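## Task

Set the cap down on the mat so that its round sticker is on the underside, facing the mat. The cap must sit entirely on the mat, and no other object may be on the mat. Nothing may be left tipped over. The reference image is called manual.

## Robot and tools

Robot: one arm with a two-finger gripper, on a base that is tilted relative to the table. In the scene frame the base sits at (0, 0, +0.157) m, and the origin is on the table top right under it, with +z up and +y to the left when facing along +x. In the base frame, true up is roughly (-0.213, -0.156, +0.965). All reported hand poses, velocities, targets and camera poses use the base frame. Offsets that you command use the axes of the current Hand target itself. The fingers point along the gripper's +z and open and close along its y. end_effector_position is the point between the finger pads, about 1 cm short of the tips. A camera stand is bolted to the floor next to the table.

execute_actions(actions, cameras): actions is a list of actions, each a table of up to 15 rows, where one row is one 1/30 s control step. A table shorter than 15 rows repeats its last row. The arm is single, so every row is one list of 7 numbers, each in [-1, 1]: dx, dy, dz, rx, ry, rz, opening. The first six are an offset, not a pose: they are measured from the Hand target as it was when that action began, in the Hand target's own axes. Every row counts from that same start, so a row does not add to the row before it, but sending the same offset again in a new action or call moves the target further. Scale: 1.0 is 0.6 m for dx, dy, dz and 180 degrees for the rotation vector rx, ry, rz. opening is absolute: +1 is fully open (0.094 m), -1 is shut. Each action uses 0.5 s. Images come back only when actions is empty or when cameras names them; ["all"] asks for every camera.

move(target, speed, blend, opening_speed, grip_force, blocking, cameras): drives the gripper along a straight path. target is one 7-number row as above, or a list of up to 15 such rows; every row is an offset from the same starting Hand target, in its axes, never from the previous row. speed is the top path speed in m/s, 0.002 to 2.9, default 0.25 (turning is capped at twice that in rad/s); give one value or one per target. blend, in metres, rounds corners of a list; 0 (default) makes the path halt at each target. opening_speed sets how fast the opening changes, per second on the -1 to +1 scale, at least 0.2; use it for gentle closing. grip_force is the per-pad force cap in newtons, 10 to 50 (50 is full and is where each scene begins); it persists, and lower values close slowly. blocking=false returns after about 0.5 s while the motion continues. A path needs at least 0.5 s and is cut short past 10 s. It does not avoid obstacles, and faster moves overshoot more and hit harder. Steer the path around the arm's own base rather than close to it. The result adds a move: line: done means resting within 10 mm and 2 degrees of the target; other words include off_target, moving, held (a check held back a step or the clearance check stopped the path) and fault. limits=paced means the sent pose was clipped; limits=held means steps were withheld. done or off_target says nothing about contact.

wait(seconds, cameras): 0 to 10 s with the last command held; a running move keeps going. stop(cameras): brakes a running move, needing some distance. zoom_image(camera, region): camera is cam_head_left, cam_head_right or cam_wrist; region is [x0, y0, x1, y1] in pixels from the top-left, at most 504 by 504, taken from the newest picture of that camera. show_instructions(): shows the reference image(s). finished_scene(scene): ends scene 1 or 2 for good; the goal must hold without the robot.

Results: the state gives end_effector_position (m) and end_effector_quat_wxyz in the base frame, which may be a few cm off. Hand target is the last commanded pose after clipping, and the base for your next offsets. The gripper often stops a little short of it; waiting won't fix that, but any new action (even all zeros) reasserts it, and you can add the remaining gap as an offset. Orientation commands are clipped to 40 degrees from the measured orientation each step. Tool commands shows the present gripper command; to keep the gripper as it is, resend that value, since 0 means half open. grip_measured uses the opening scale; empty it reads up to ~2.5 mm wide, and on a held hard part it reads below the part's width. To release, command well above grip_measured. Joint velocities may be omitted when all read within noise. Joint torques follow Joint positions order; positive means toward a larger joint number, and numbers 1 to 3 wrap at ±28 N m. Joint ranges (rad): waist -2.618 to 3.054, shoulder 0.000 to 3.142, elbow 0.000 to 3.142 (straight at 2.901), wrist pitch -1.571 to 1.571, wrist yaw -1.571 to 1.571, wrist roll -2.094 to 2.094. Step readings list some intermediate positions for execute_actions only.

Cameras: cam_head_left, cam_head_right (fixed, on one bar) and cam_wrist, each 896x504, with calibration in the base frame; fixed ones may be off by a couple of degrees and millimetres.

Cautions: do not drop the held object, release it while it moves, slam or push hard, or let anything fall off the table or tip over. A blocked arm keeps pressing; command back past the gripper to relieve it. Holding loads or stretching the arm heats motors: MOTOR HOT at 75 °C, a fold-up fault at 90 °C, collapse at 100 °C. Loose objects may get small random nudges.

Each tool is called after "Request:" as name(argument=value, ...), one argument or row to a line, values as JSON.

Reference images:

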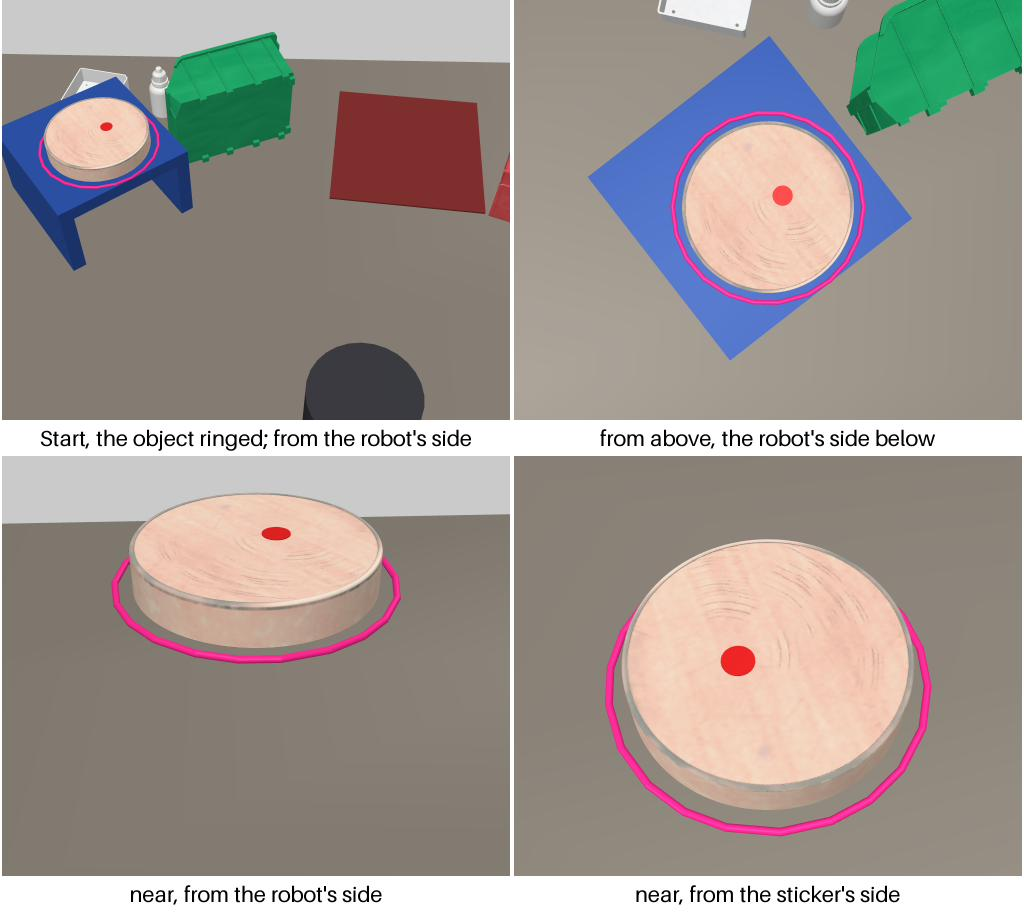

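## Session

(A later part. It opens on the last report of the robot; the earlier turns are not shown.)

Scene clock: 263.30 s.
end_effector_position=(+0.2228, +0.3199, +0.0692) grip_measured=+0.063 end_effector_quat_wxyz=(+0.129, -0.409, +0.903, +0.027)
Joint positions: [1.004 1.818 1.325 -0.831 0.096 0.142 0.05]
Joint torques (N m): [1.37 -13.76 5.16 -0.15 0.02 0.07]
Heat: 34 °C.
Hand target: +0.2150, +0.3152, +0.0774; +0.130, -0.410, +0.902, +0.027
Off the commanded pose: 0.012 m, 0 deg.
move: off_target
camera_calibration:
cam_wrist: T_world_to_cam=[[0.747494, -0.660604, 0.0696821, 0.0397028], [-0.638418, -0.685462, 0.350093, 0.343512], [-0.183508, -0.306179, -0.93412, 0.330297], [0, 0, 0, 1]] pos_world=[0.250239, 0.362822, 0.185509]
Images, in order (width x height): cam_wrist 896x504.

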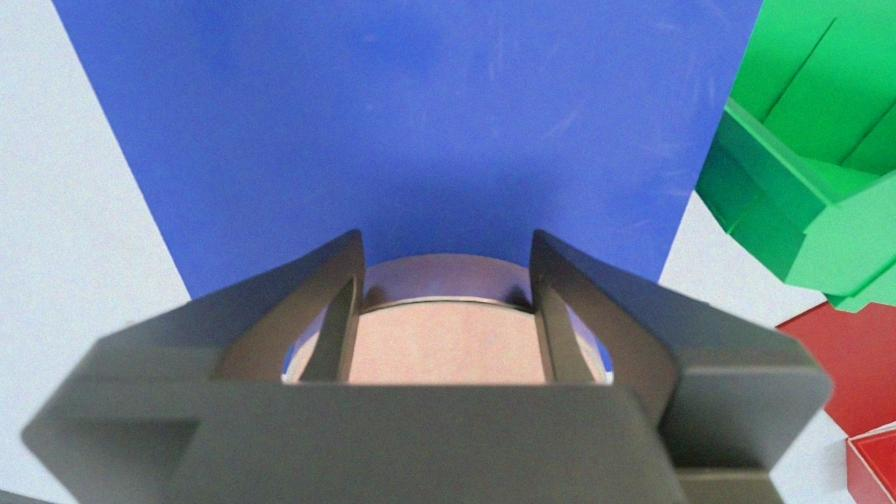

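Request:
move(
  target=[
    [-0.05, 0, -0.0083, 0, 0, 0, 0.064],
    [-0.05, 0, -0.2217, 0, 0, 0, 0.064],
    [0.2121, -0.0657, -0.105, -0.4044, -0.1198, 0.1561, 0.3],
  ],
  speed=[0.06, 0.15, 0.2],
  blend=[0, 0.03, 0],
  cameras=["all"],
)

Request:
zoom_image(
  camera="cam_head_right",
  region=[230, 200, 430, 390],
)

Scene clock: 340.33 s.
end_effector_position=(+0.1445, +0.1865, +0.1079) grip_measured=+0.299 end_effector_quat_wxyz=(+0.004, -0.189, +0.744, +0.641)
Joint positions: [0.071 1.752 0.673 -1.25 -1.324 -1.029 0.061]
Joint torques (N m): [-1.39 -3.81 3.6 -1.41 -0.5 -0.13]
Heat: 38 °C.
Hand target: +0.1509, +0.1860, +0.1077; +0.009, -0.180, +0.740, +0.648
Off the commanded pose: 0.006 m, 1 deg.
move: done
camera_calibration:
cam_wrist: T_world_to_cam=[[0.295778, -0.114601, -0.948358, 0.0807559], [-0.62148, -0.77703, -0.0999326, 0.251784], [-0.72545, 0.618943, -0.301051, 0.148694], [0, 0, 0, 1]] pos_world=[0.240463, 0.112865, 0.146511]

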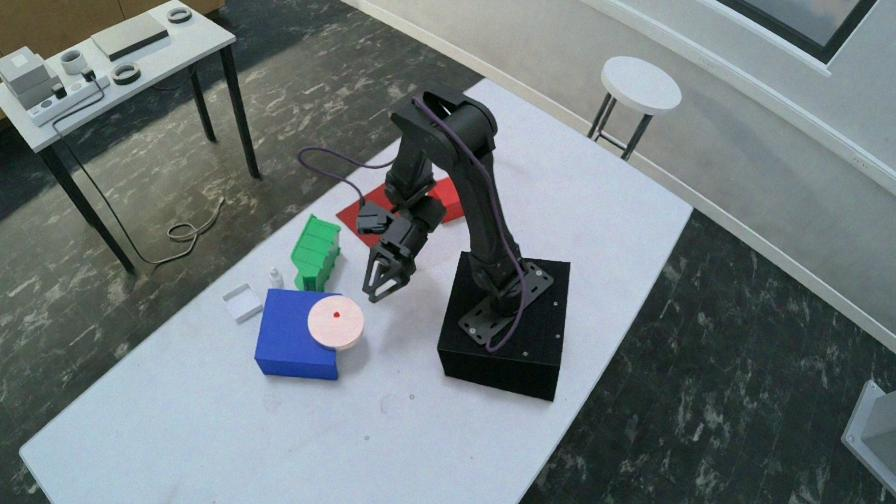

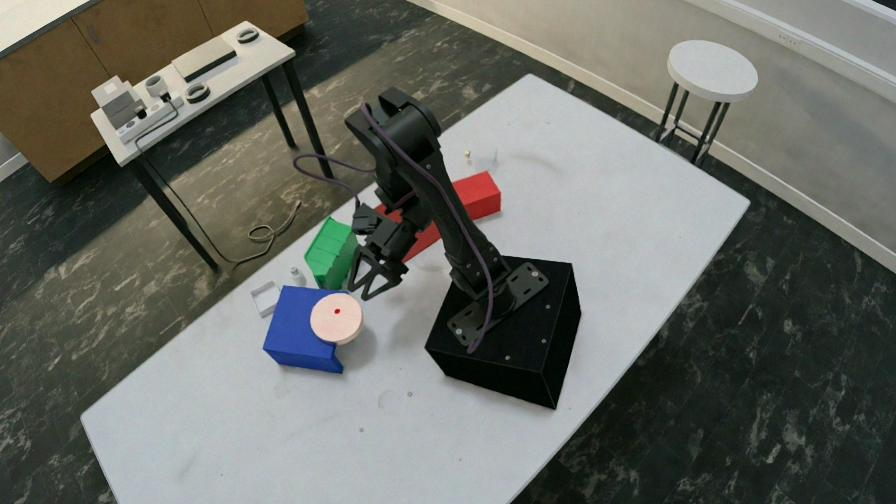

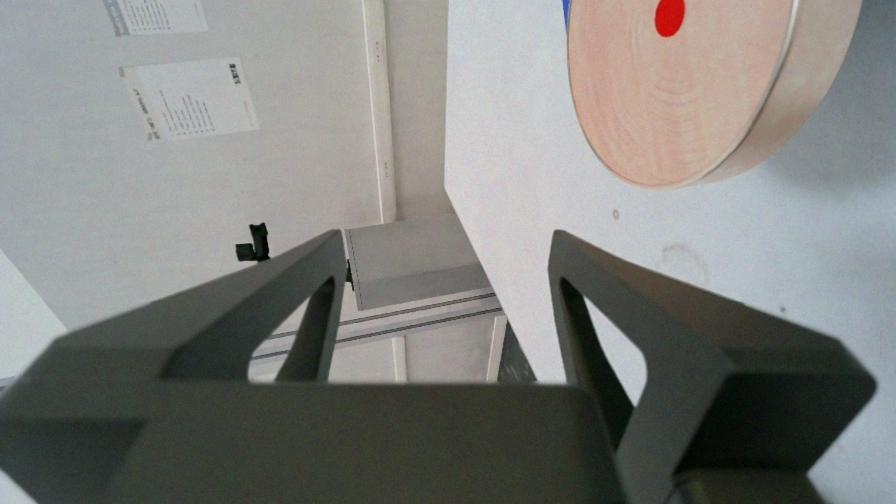

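Scaled by 2.520 from the camera's 896x504 image, which has a finer 1280x720 frame.

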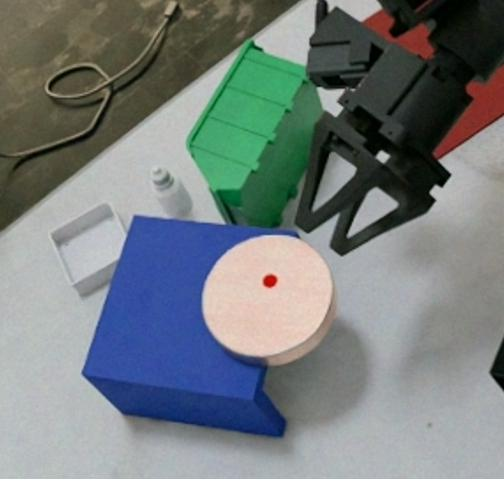

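Request:
zoom_image(
  camera="cam_head_left",
  region=[290, 210, 450, 360],
)

Request:
zoom_image(
  camera="cam_head_right",
  region=[300, 210, 440, 350],
)

Scaled by 3.150 from the camera's 896x504 image, which has a finer 1280x720 frame.

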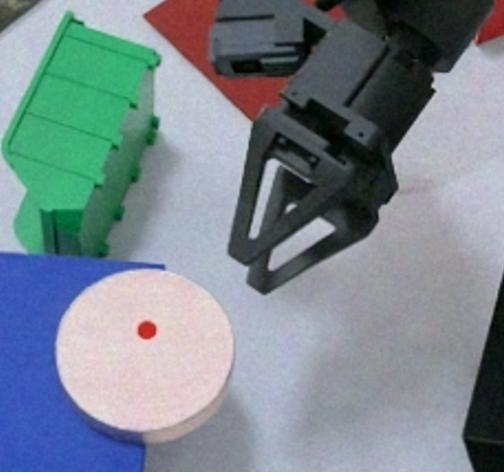

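Scaled by 3.600 from the camera's 896x504 image, which has a finer 1280x720 frame.

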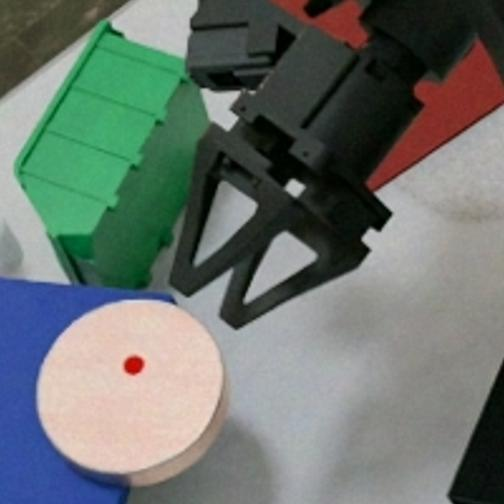

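Request:
move(
  target=[0.0118, -0.1199, 0.0034, 0, 0, 0, 0.3],
  speed=0.12,
  cameras=["all"],
)

Request:
zoom_image(
  camera="cam_head_left",
  region=[290, 240, 420, 370],
)

Request:
zoom_image(
  camera="cam_head_right",
  region=[290, 240, 420, 370],
)

Scene clock: 379.40 s.
end_effector_position=(+0.1608, +0.1805, +0.0439) grip_measured=+0.299 end_effector_quat_wxyz=(+0.000, -0.175, +0.741, +0.648)
Joint positions: [0.031 2.1 0.712 -1.074 -1.314 -1.139 0.061]
Joint torques (N m): [-1.57 -4.59 1.16 -1.23 -0.24 -0.16]
Heat: 34 °C.
Hand target: +0.1639, +0.1792, +0.0369; +0.009, -0.179, +0.740, +0.648
Off the commanded pose: 0.008 m, 1 deg.
move: done
camera_calibration:
cam_wrist: T_world_to_cam=[[0.268817, -0.106786, -0.957253, 0.0178052], [-0.634875, -0.767031, -0.0927207, 0.250932], [-0.724341, 0.632662, -0.273987, 0.141082], [0, 0, 0, 1]] pos_world=[0.256716, 0.105116, 0.0789652]

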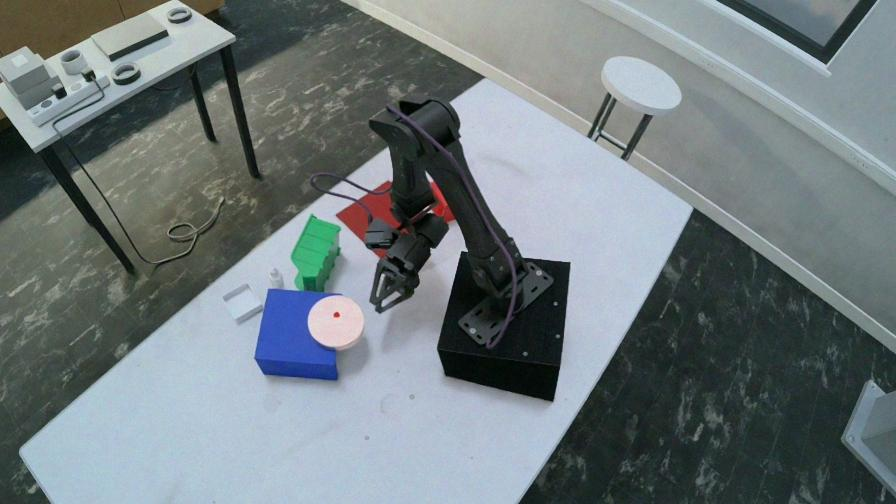

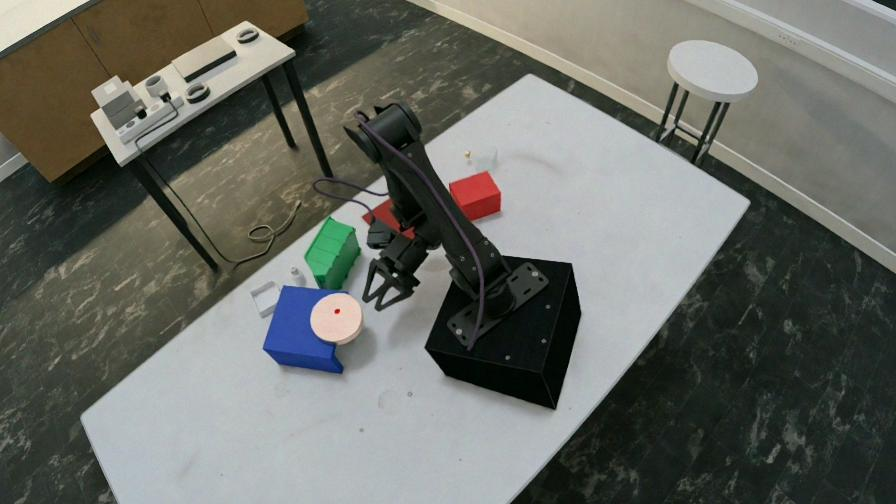

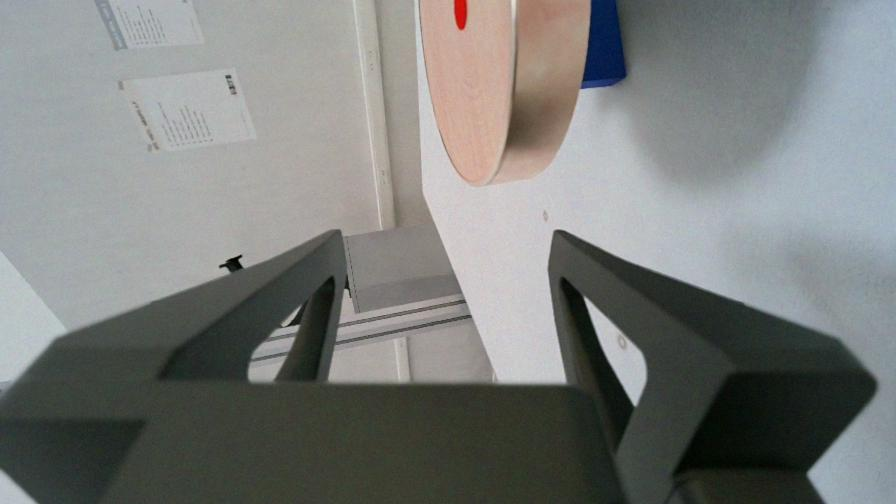

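Scaled by 3.877 from the camera's 896x504 image, which has a finer 1280x720 frame.

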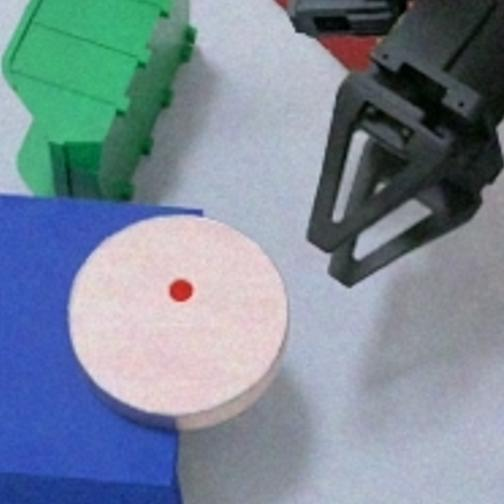

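Scaled by 3.877 from the camera's 896x504 image, which has a finer 1280x720 frame.

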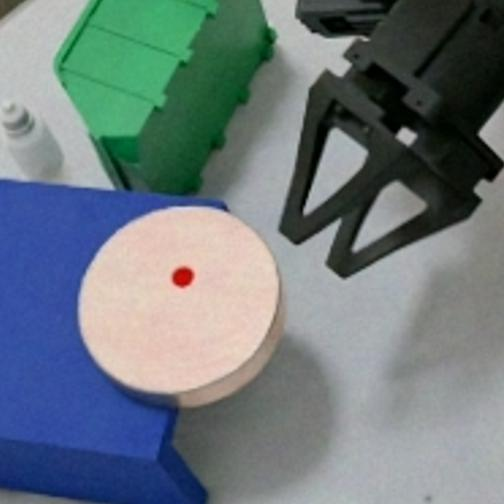

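Request:
move(
  target=[0.0, -0.0483, 0.0129, 0, 0, 0, 0.3],
  speed=0.08,
  cameras=["all"],
)

Request:
zoom_image(
  camera="cam_head_left",
  region=[290, 240, 420, 370],
)

Request:
zoom_image(
  camera="cam_head_right",
  region=[290, 240, 420, 370],
)

Scene clock: 397.23 s.
end_effector_position=(+0.1698, +0.1815, +0.0131) grip_measured=+0.299 end_effector_quat_wxyz=(+0.007, -0.181, +0.743, +0.645)
Joint positions: [0.035 2.223 0.745 -0.936 -1.314 -1.108 0.061]
Joint torques (N m): [-0.27 -5.15 0.38 -1.2 -0.44 -0.03]
Heat: 33 °C.
Hand target: +0.1702, +0.1839, +0.0080; +0.009, -0.180, +0.740, +0.648
Off the commanded pose: 0.006 m, 1 deg.
move: done
camera_calibration:
cam_wrist: T_world_to_cam=[[0.286942, -0.112245, -0.951349, -0.016146], [-0.633949, -0.766785, -0.10074, 0.254373], [-0.718173, 0.632014, -0.29118, 0.137835], [0, 0, 0, 1]] pos_world=[0.264882, 0.106124, 0.0503998]

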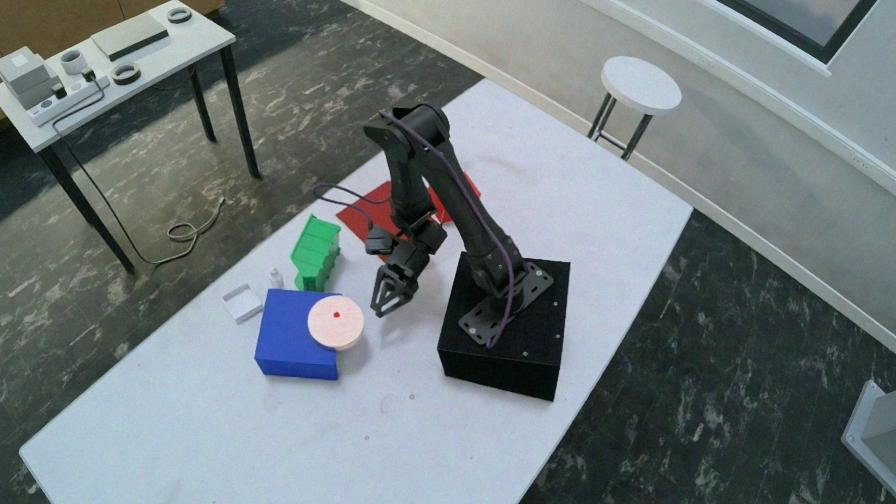

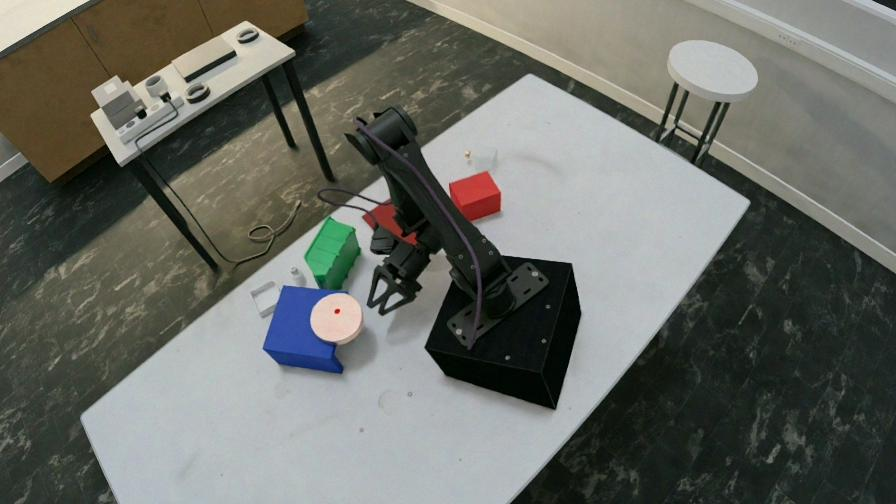

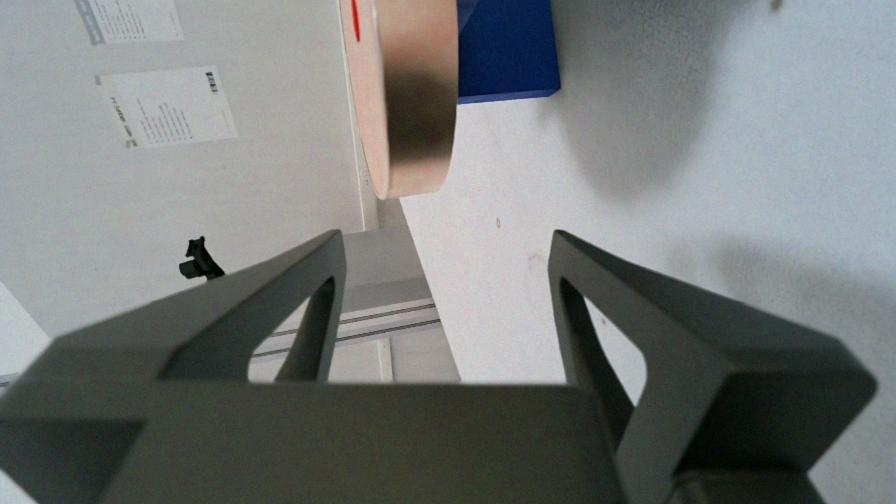

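Scaled by 3.877 from the camera's 896x504 image, which has a finer 1280x720 frame.

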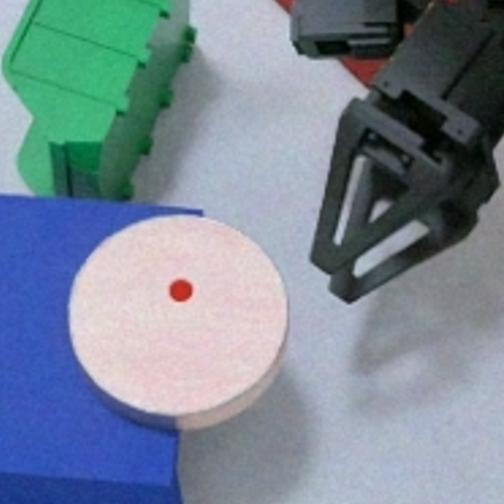

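Scaled by 3.877 from the camera's 896x504 image, which has a finer 1280x720 frame.

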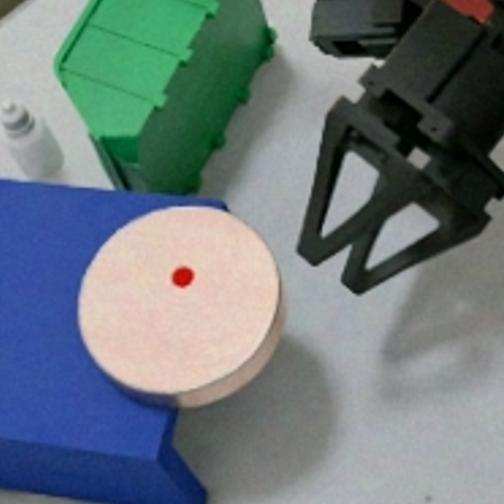

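Request:
move(
  target=[-0.0268, 0.0143, 0.0457, 0, 0, 0, 0.3],
  speed=0.06,
  cameras=["all"],
)

Request:
zoom_image(
  camera="cam_head_left",
  region=[290, 240, 420, 370],
)

Request:
zoom_image(
  camera="cam_head_right",
  region=[290, 240, 420, 370],
)

Scene clock: 414.27 s.
end_effector_position=(+0.1684, +0.1847, +0.0128) grip_measured=+0.299 end_effector_quat_wxyz=(+0.001, -0.182, +0.742, +0.645)
Joint positions: [0.052 2.223 0.745 -0.924 -1.321 -1.089 0.061]
Joint torques (N m): [-1.17 -7.35 0.29 -1.49 -0.32 -0.08]
Heat: 32 °C.
Hand target: +0.1690, +0.1840, +0.0128; +0.003, -0.181, +0.742, +0.645 (not the last commanded pose)
Off the commanded pose: 0.032 m, 1 deg.
move: held (a check stopped the path); limits=held
pose unreachable: on one or more control steps of this call, first in action 0 (counted from 0), an arm could not follow its commanded pose, so it was not sent that pose on those steps. It may still have moved: this result reports where it is.
cause: moving toward the commanded pose would bring two parts of the arm too close to each other (its wrist (the part past joint 4) and its wrist camera, with joints 5 (wrist yaw) and 6 (wrist roll) between them, 4 mm apart when it was first held).
camera_calibration:
cam_wrist: T_world_to_cam=[[0.281628, -0.109087, -0.953303, -0.0153529], [-0.627555, -0.772506, -0.0969965, 0.255871], [-0.725851, 0.625567, -0.286017, 0.137072], [0, 0, 0, 1]] pos_world=[0.264391, 0.11024, 0.0493875]

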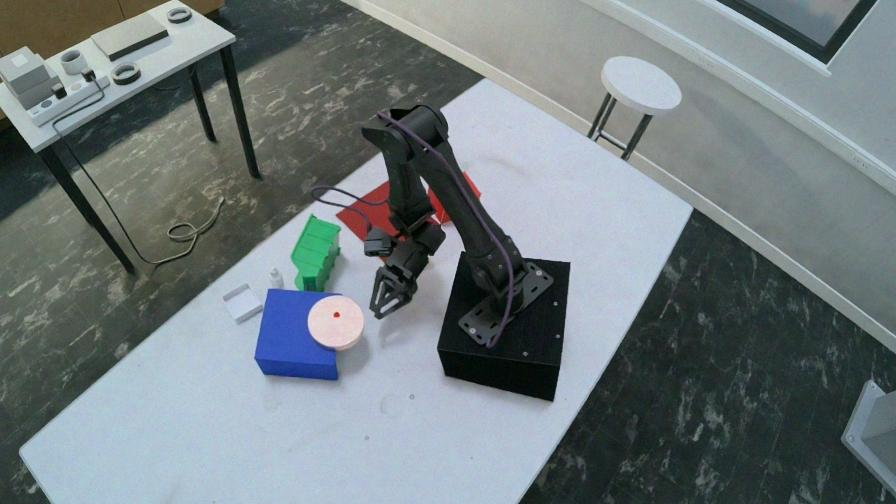

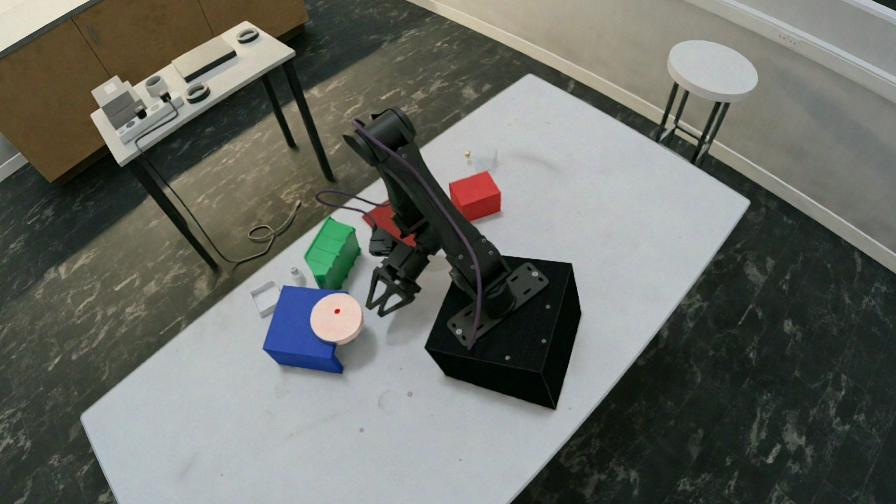

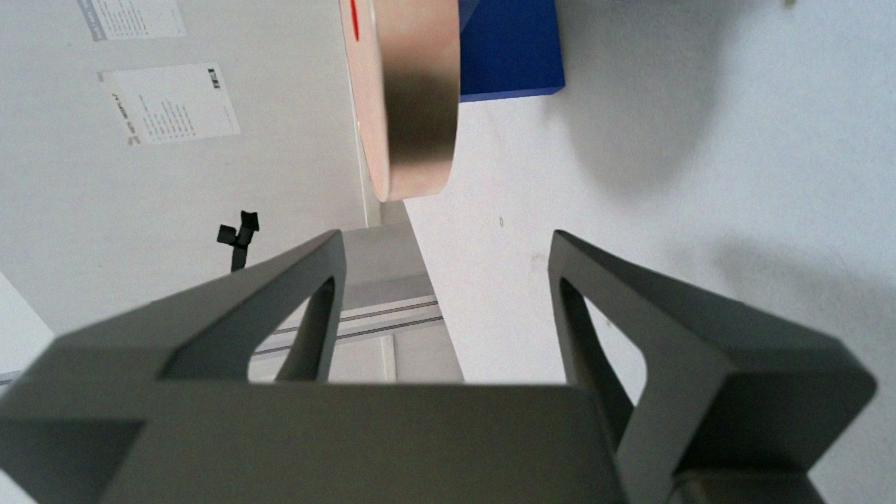

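Scaled by 3.877 from the camera's 896x504 image, which has a finer 1280x720 frame.

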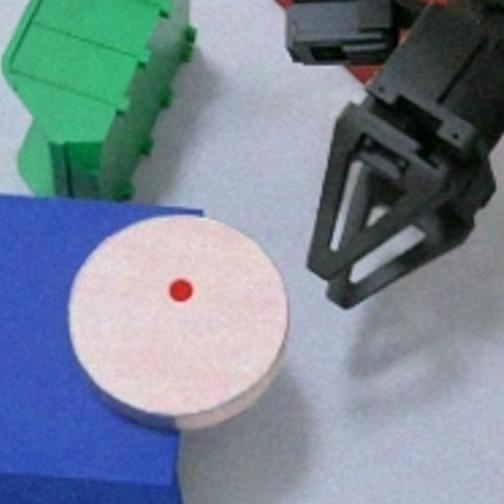

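Scaled by 3.877 from the camera's 896x504 image, which has a finer 1280x720 frame.

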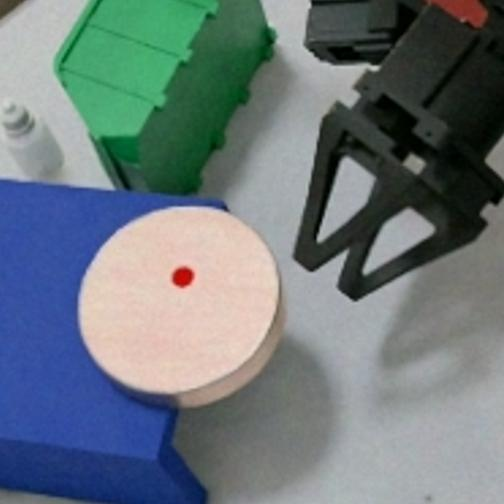

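Request:
move(
  target=[0.0405, 0.0209, 0.0621, -0.0012, -0.0306, 0.0051, 0.3],
  speed=0.06,
  cameras=["cam_wrist"],
)

Scene clock: 444.10 s.
end_effector_position=(+0.1651, +0.1848, +0.0121) grip_measured=+0.299 end_effector_quat_wxyz=(-0.005, -0.174, +0.743, +0.646)
Joint positions: [0.053 2.223 0.732 -0.913 -1.323 -1.071 0.061]
Joint torques (N m): [-0.84 -7.38 0.06 -1.46 -0.32 -0.04]
Heat: 33 °C.
Hand target: +0.1659, +0.1848, +0.0121; -0.003, -0.176, +0.743, +0.646 (not the last commanded pose)
Off the commanded pose: 0.043 m, 6 deg.
move: held (a check stopped the path); limits=held
pose unreachable: on one or more control steps of this call, first in action 0 (counted from 0), an arm could not follow its commanded pose, so it was not sent that pose on those steps. It may still have moved: this result reports where it is.
cause: moving toward the commanded pose would bring two parts of the arm too close to each other (its wrist (the part past joint 4) and its wrist camera, with joints 5 (wrist yaw) and 6 (wrist roll) between them, 3 mm apart when it was first held).
camera_calibration:
cam_wrist: T_world_to_cam=[[0.262498, -0.112993, -0.958294, -0.0110341], [-0.632111, -0.770495, -0.0823002, 0.253978], [-0.729061, 0.627352, -0.273677, 0.13454], [0, 0, 0, 1]] pos_world=[0.261527, 0.110038, 0.047149]
Images, in order (width x height): cam_wrist 896x504.

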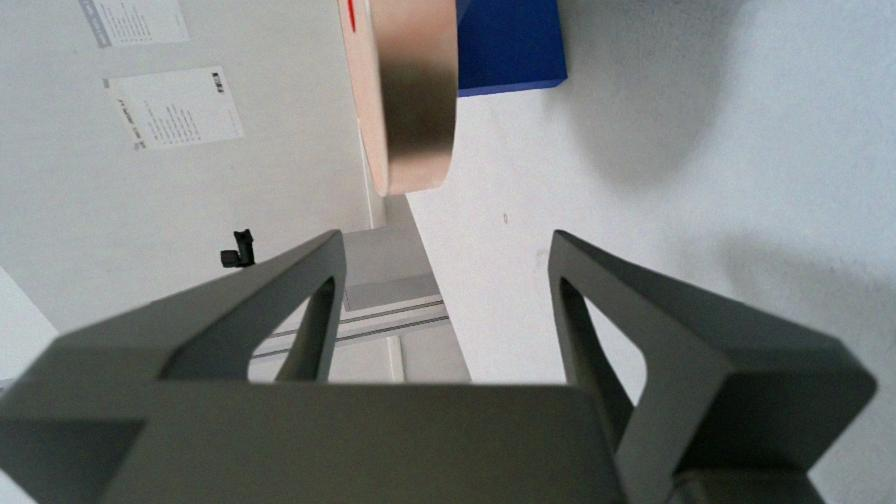

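Request:
move(
  target=[0.0077, 0.0535, -0.0274, 0.1097, -0.0562, 0.0174, 0.3],
  speed=0.1,
  cameras=["cam_wrist"],
)

Scene clock: 453.70 s.
end_effector_position=(+0.1576, +0.1698, +0.0430) grip_measured=+0.299 end_effector_quat_wxyz=(+0.067, -0.088, +0.846, +0.522)
Joint positions: [0.048 1.392 0.326 -0.362 -1.103 -0.07 0.061]
Joint torques (N m): [0.23 -5.65 3.12 0.12 -0.54 0.03]
Heat: 33 °C.
Hand target: +0.1570, +0.1712, +0.0446; +0.075, -0.096, +0.844, +0.522
Off the commanded pose: 0.002 m, 1 deg.
move: done
camera_calibration:
cam_wrist: T_world_to_cam=[[0.224852, -0.449115, -0.864718, 0.0777406], [-0.80868, -0.581086, 0.0915226, 0.228437], [-0.54358, 0.678701, -0.493849, 0.118468], [0, 0, 0, 1]] pos_world=[0.231649, 0.0872515, 0.104822]
Images, in order (width x height): cam_wrist 896x504.

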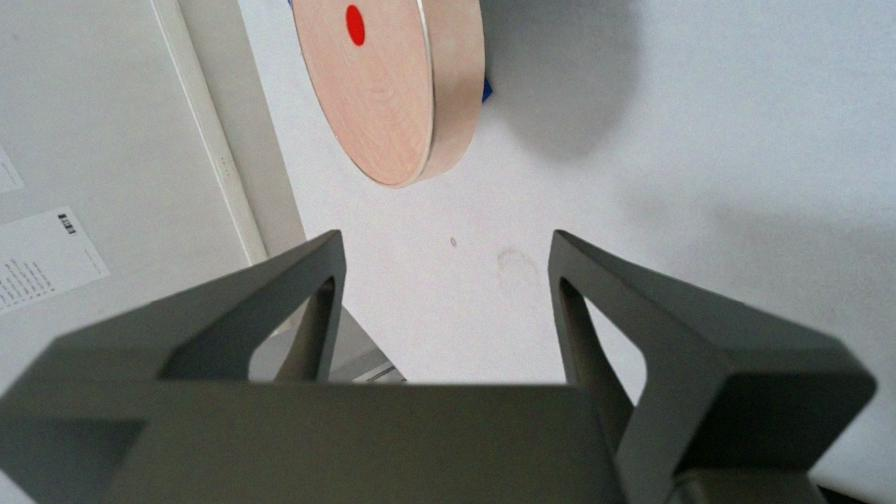

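Request:
move(
  target=[0.0405, -0.002, 0.0846, -0.0944, 0.015, -0.0075, 0.3],
  speed=0.1,
  cameras=["all"],
)

Request:
zoom_image(
  camera="cam_head_left",
  region=[290, 240, 420, 370],
)

Request:
zoom_image(
  camera="cam_head_right",
  region=[290, 240, 420, 370],
)

Scene clock: 475.87 s.
end_effector_position=(+0.1427, +0.2133, +0.0169) grip_measured=+0.299 end_effector_quat_wxyz=(+0.060, -0.131, +0.762, +0.632)
Joint positions: [0.226 1.984 0.142 0.918 -1.324 0.396 0.061]
Joint torques (N m): [0.42 -3.36 -0.9 0.87 -0.74 0.04]
Heat: 32 °C.
Hand target: +0.1351, +0.2141, +0.0155; +0.046, -0.128, +0.758, +0.638
Off the commanded pose: 0.008 m, 2 deg.
move: done
camera_calibration:
cam_wrist: T_world_to_cam=[[0.28312, -0.177995, -0.942423, 0.0132634], [-0.739763, -0.665917, -0.0964655, 0.255507], [-0.610405, 0.724481, -0.320208, 0.0649052], [0, 0, 0, 1]] pos_world=[0.224878, 0.125485, 0.0579306]

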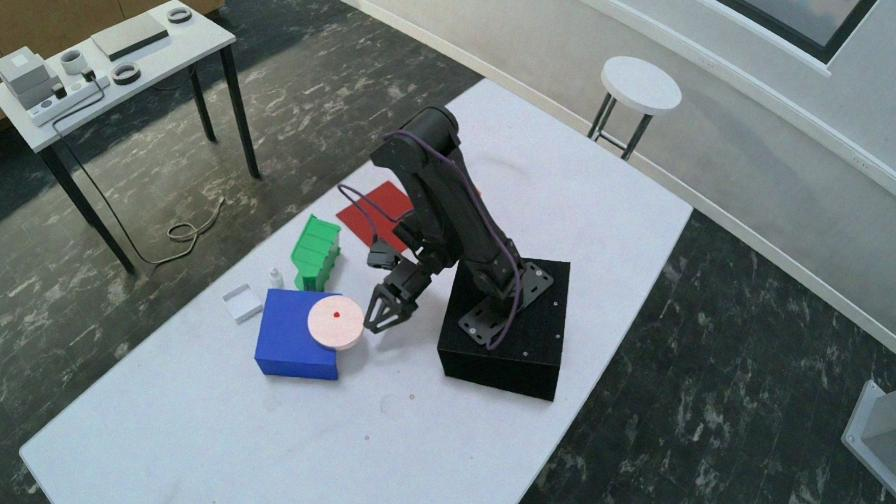

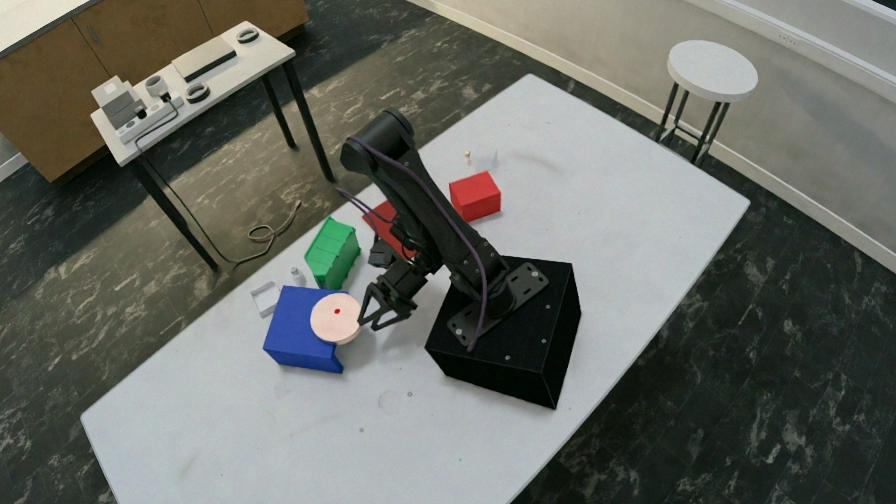

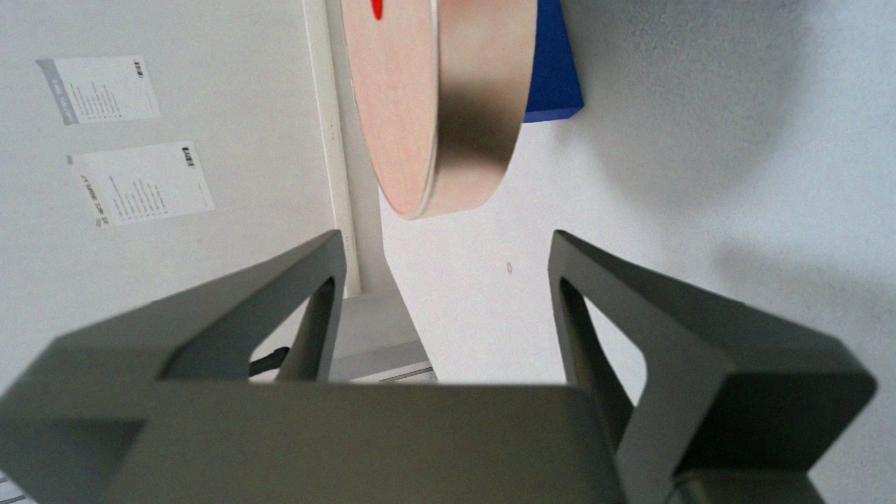

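Scaled by 3.877 from the camera's 896x504 image, which has a finer 1280x720 frame.

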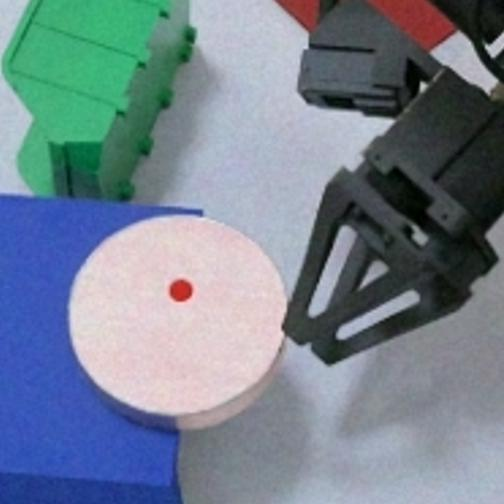

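Scaled by 3.877 from the camera's 896x504 image, which has a finer 1280x720 frame.

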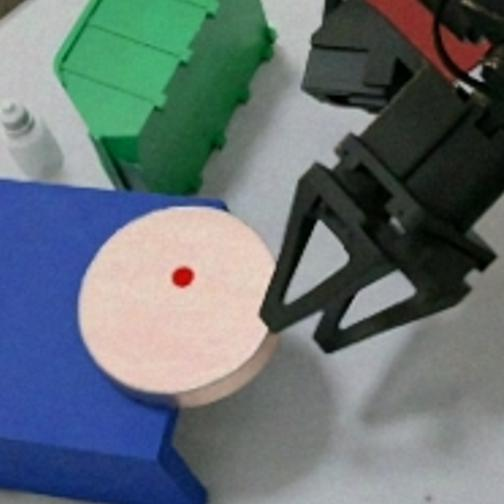

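Request:
move(
  target=[-0.041, 0.003, 0.0199, 0, 0, 0, 0.3],
  speed=0.05,
  cameras=["all"],
)

Request:
zoom_image(
  camera="cam_head_left",
  region=[290, 240, 420, 370],
)

Request:
zoom_image(
  camera="cam_head_right",
  region=[290, 240, 420, 370],
)

Scene clock: 492.33 s.
end_effector_position=(+0.1618, +0.2287, +0.0256) grip_measured=+0.299 end_effector_quat_wxyz=(+0.057, -0.132, +0.757, +0.638)
Joint positions: [0.28 2.003 0.202 1.049 -1.305 0.574 0.061]
Joint torques (N m): [0.21 -3.7 -0.1 1.12 -0.52 0.04]
Heat: 32 °C.
Hand target: +0.1571, +0.2294, +0.0208; +0.046, -0.128, +0.758, +0.638
Off the commanded pose: 0.007 m, 1 deg.
move: done
camera_calibration:
cam_wrist: T_world_to_cam=[[0.280839, -0.161062, -0.946144, 0.0153097], [-0.734539, -0.670568, -0.103879, 0.281136], [-0.617723, 0.724153, -0.306627, 0.0689279], [0, 0, 0, 1]] pos_world=[0.244785, 0.141073, 0.0648244]

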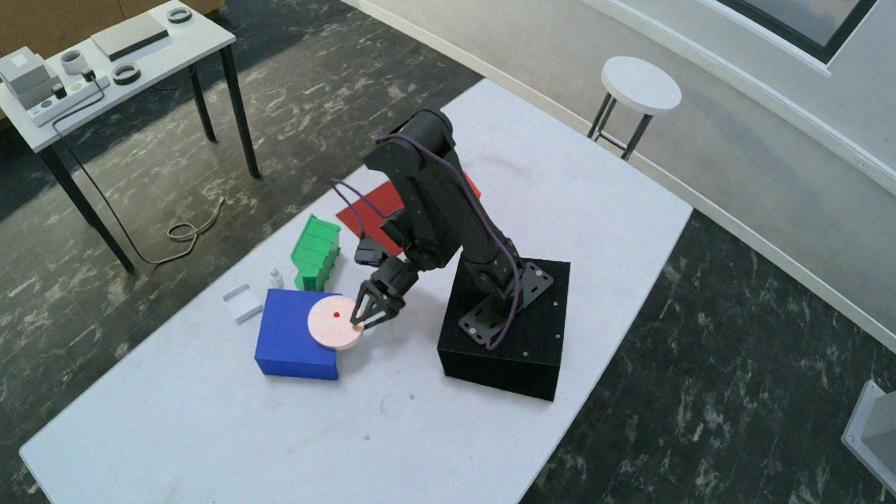

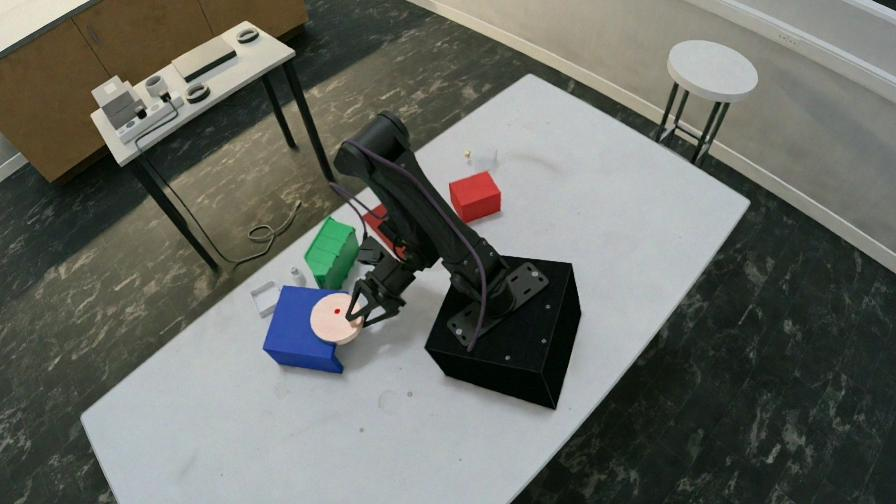

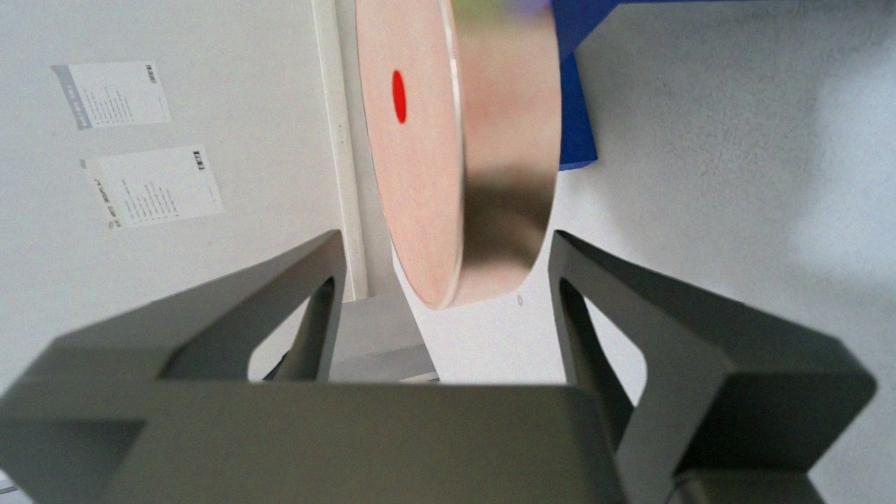

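Scaled by 3.877 from the camera's 896x504 image, which has a finer 1280x720 frame.

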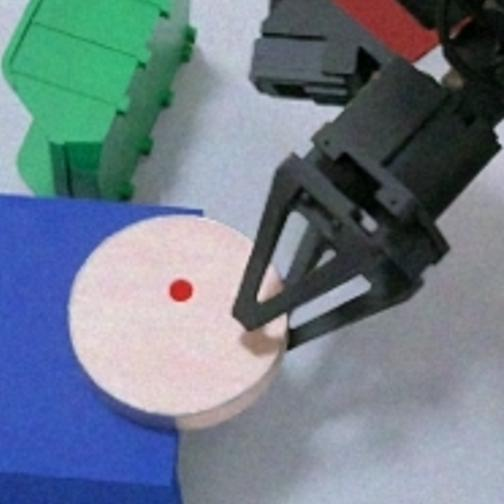

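Scaled by 3.877 from the camera's 896x504 image, which has a finer 1280x720 frame.

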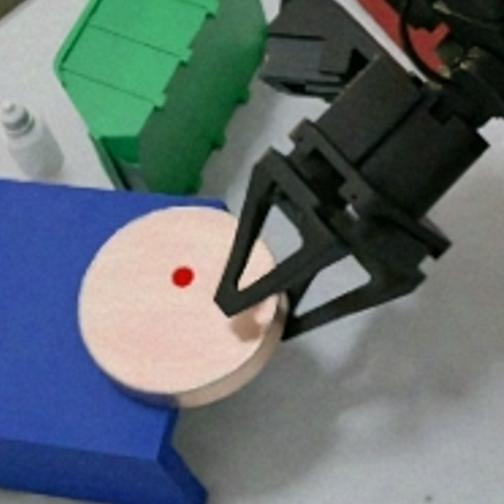

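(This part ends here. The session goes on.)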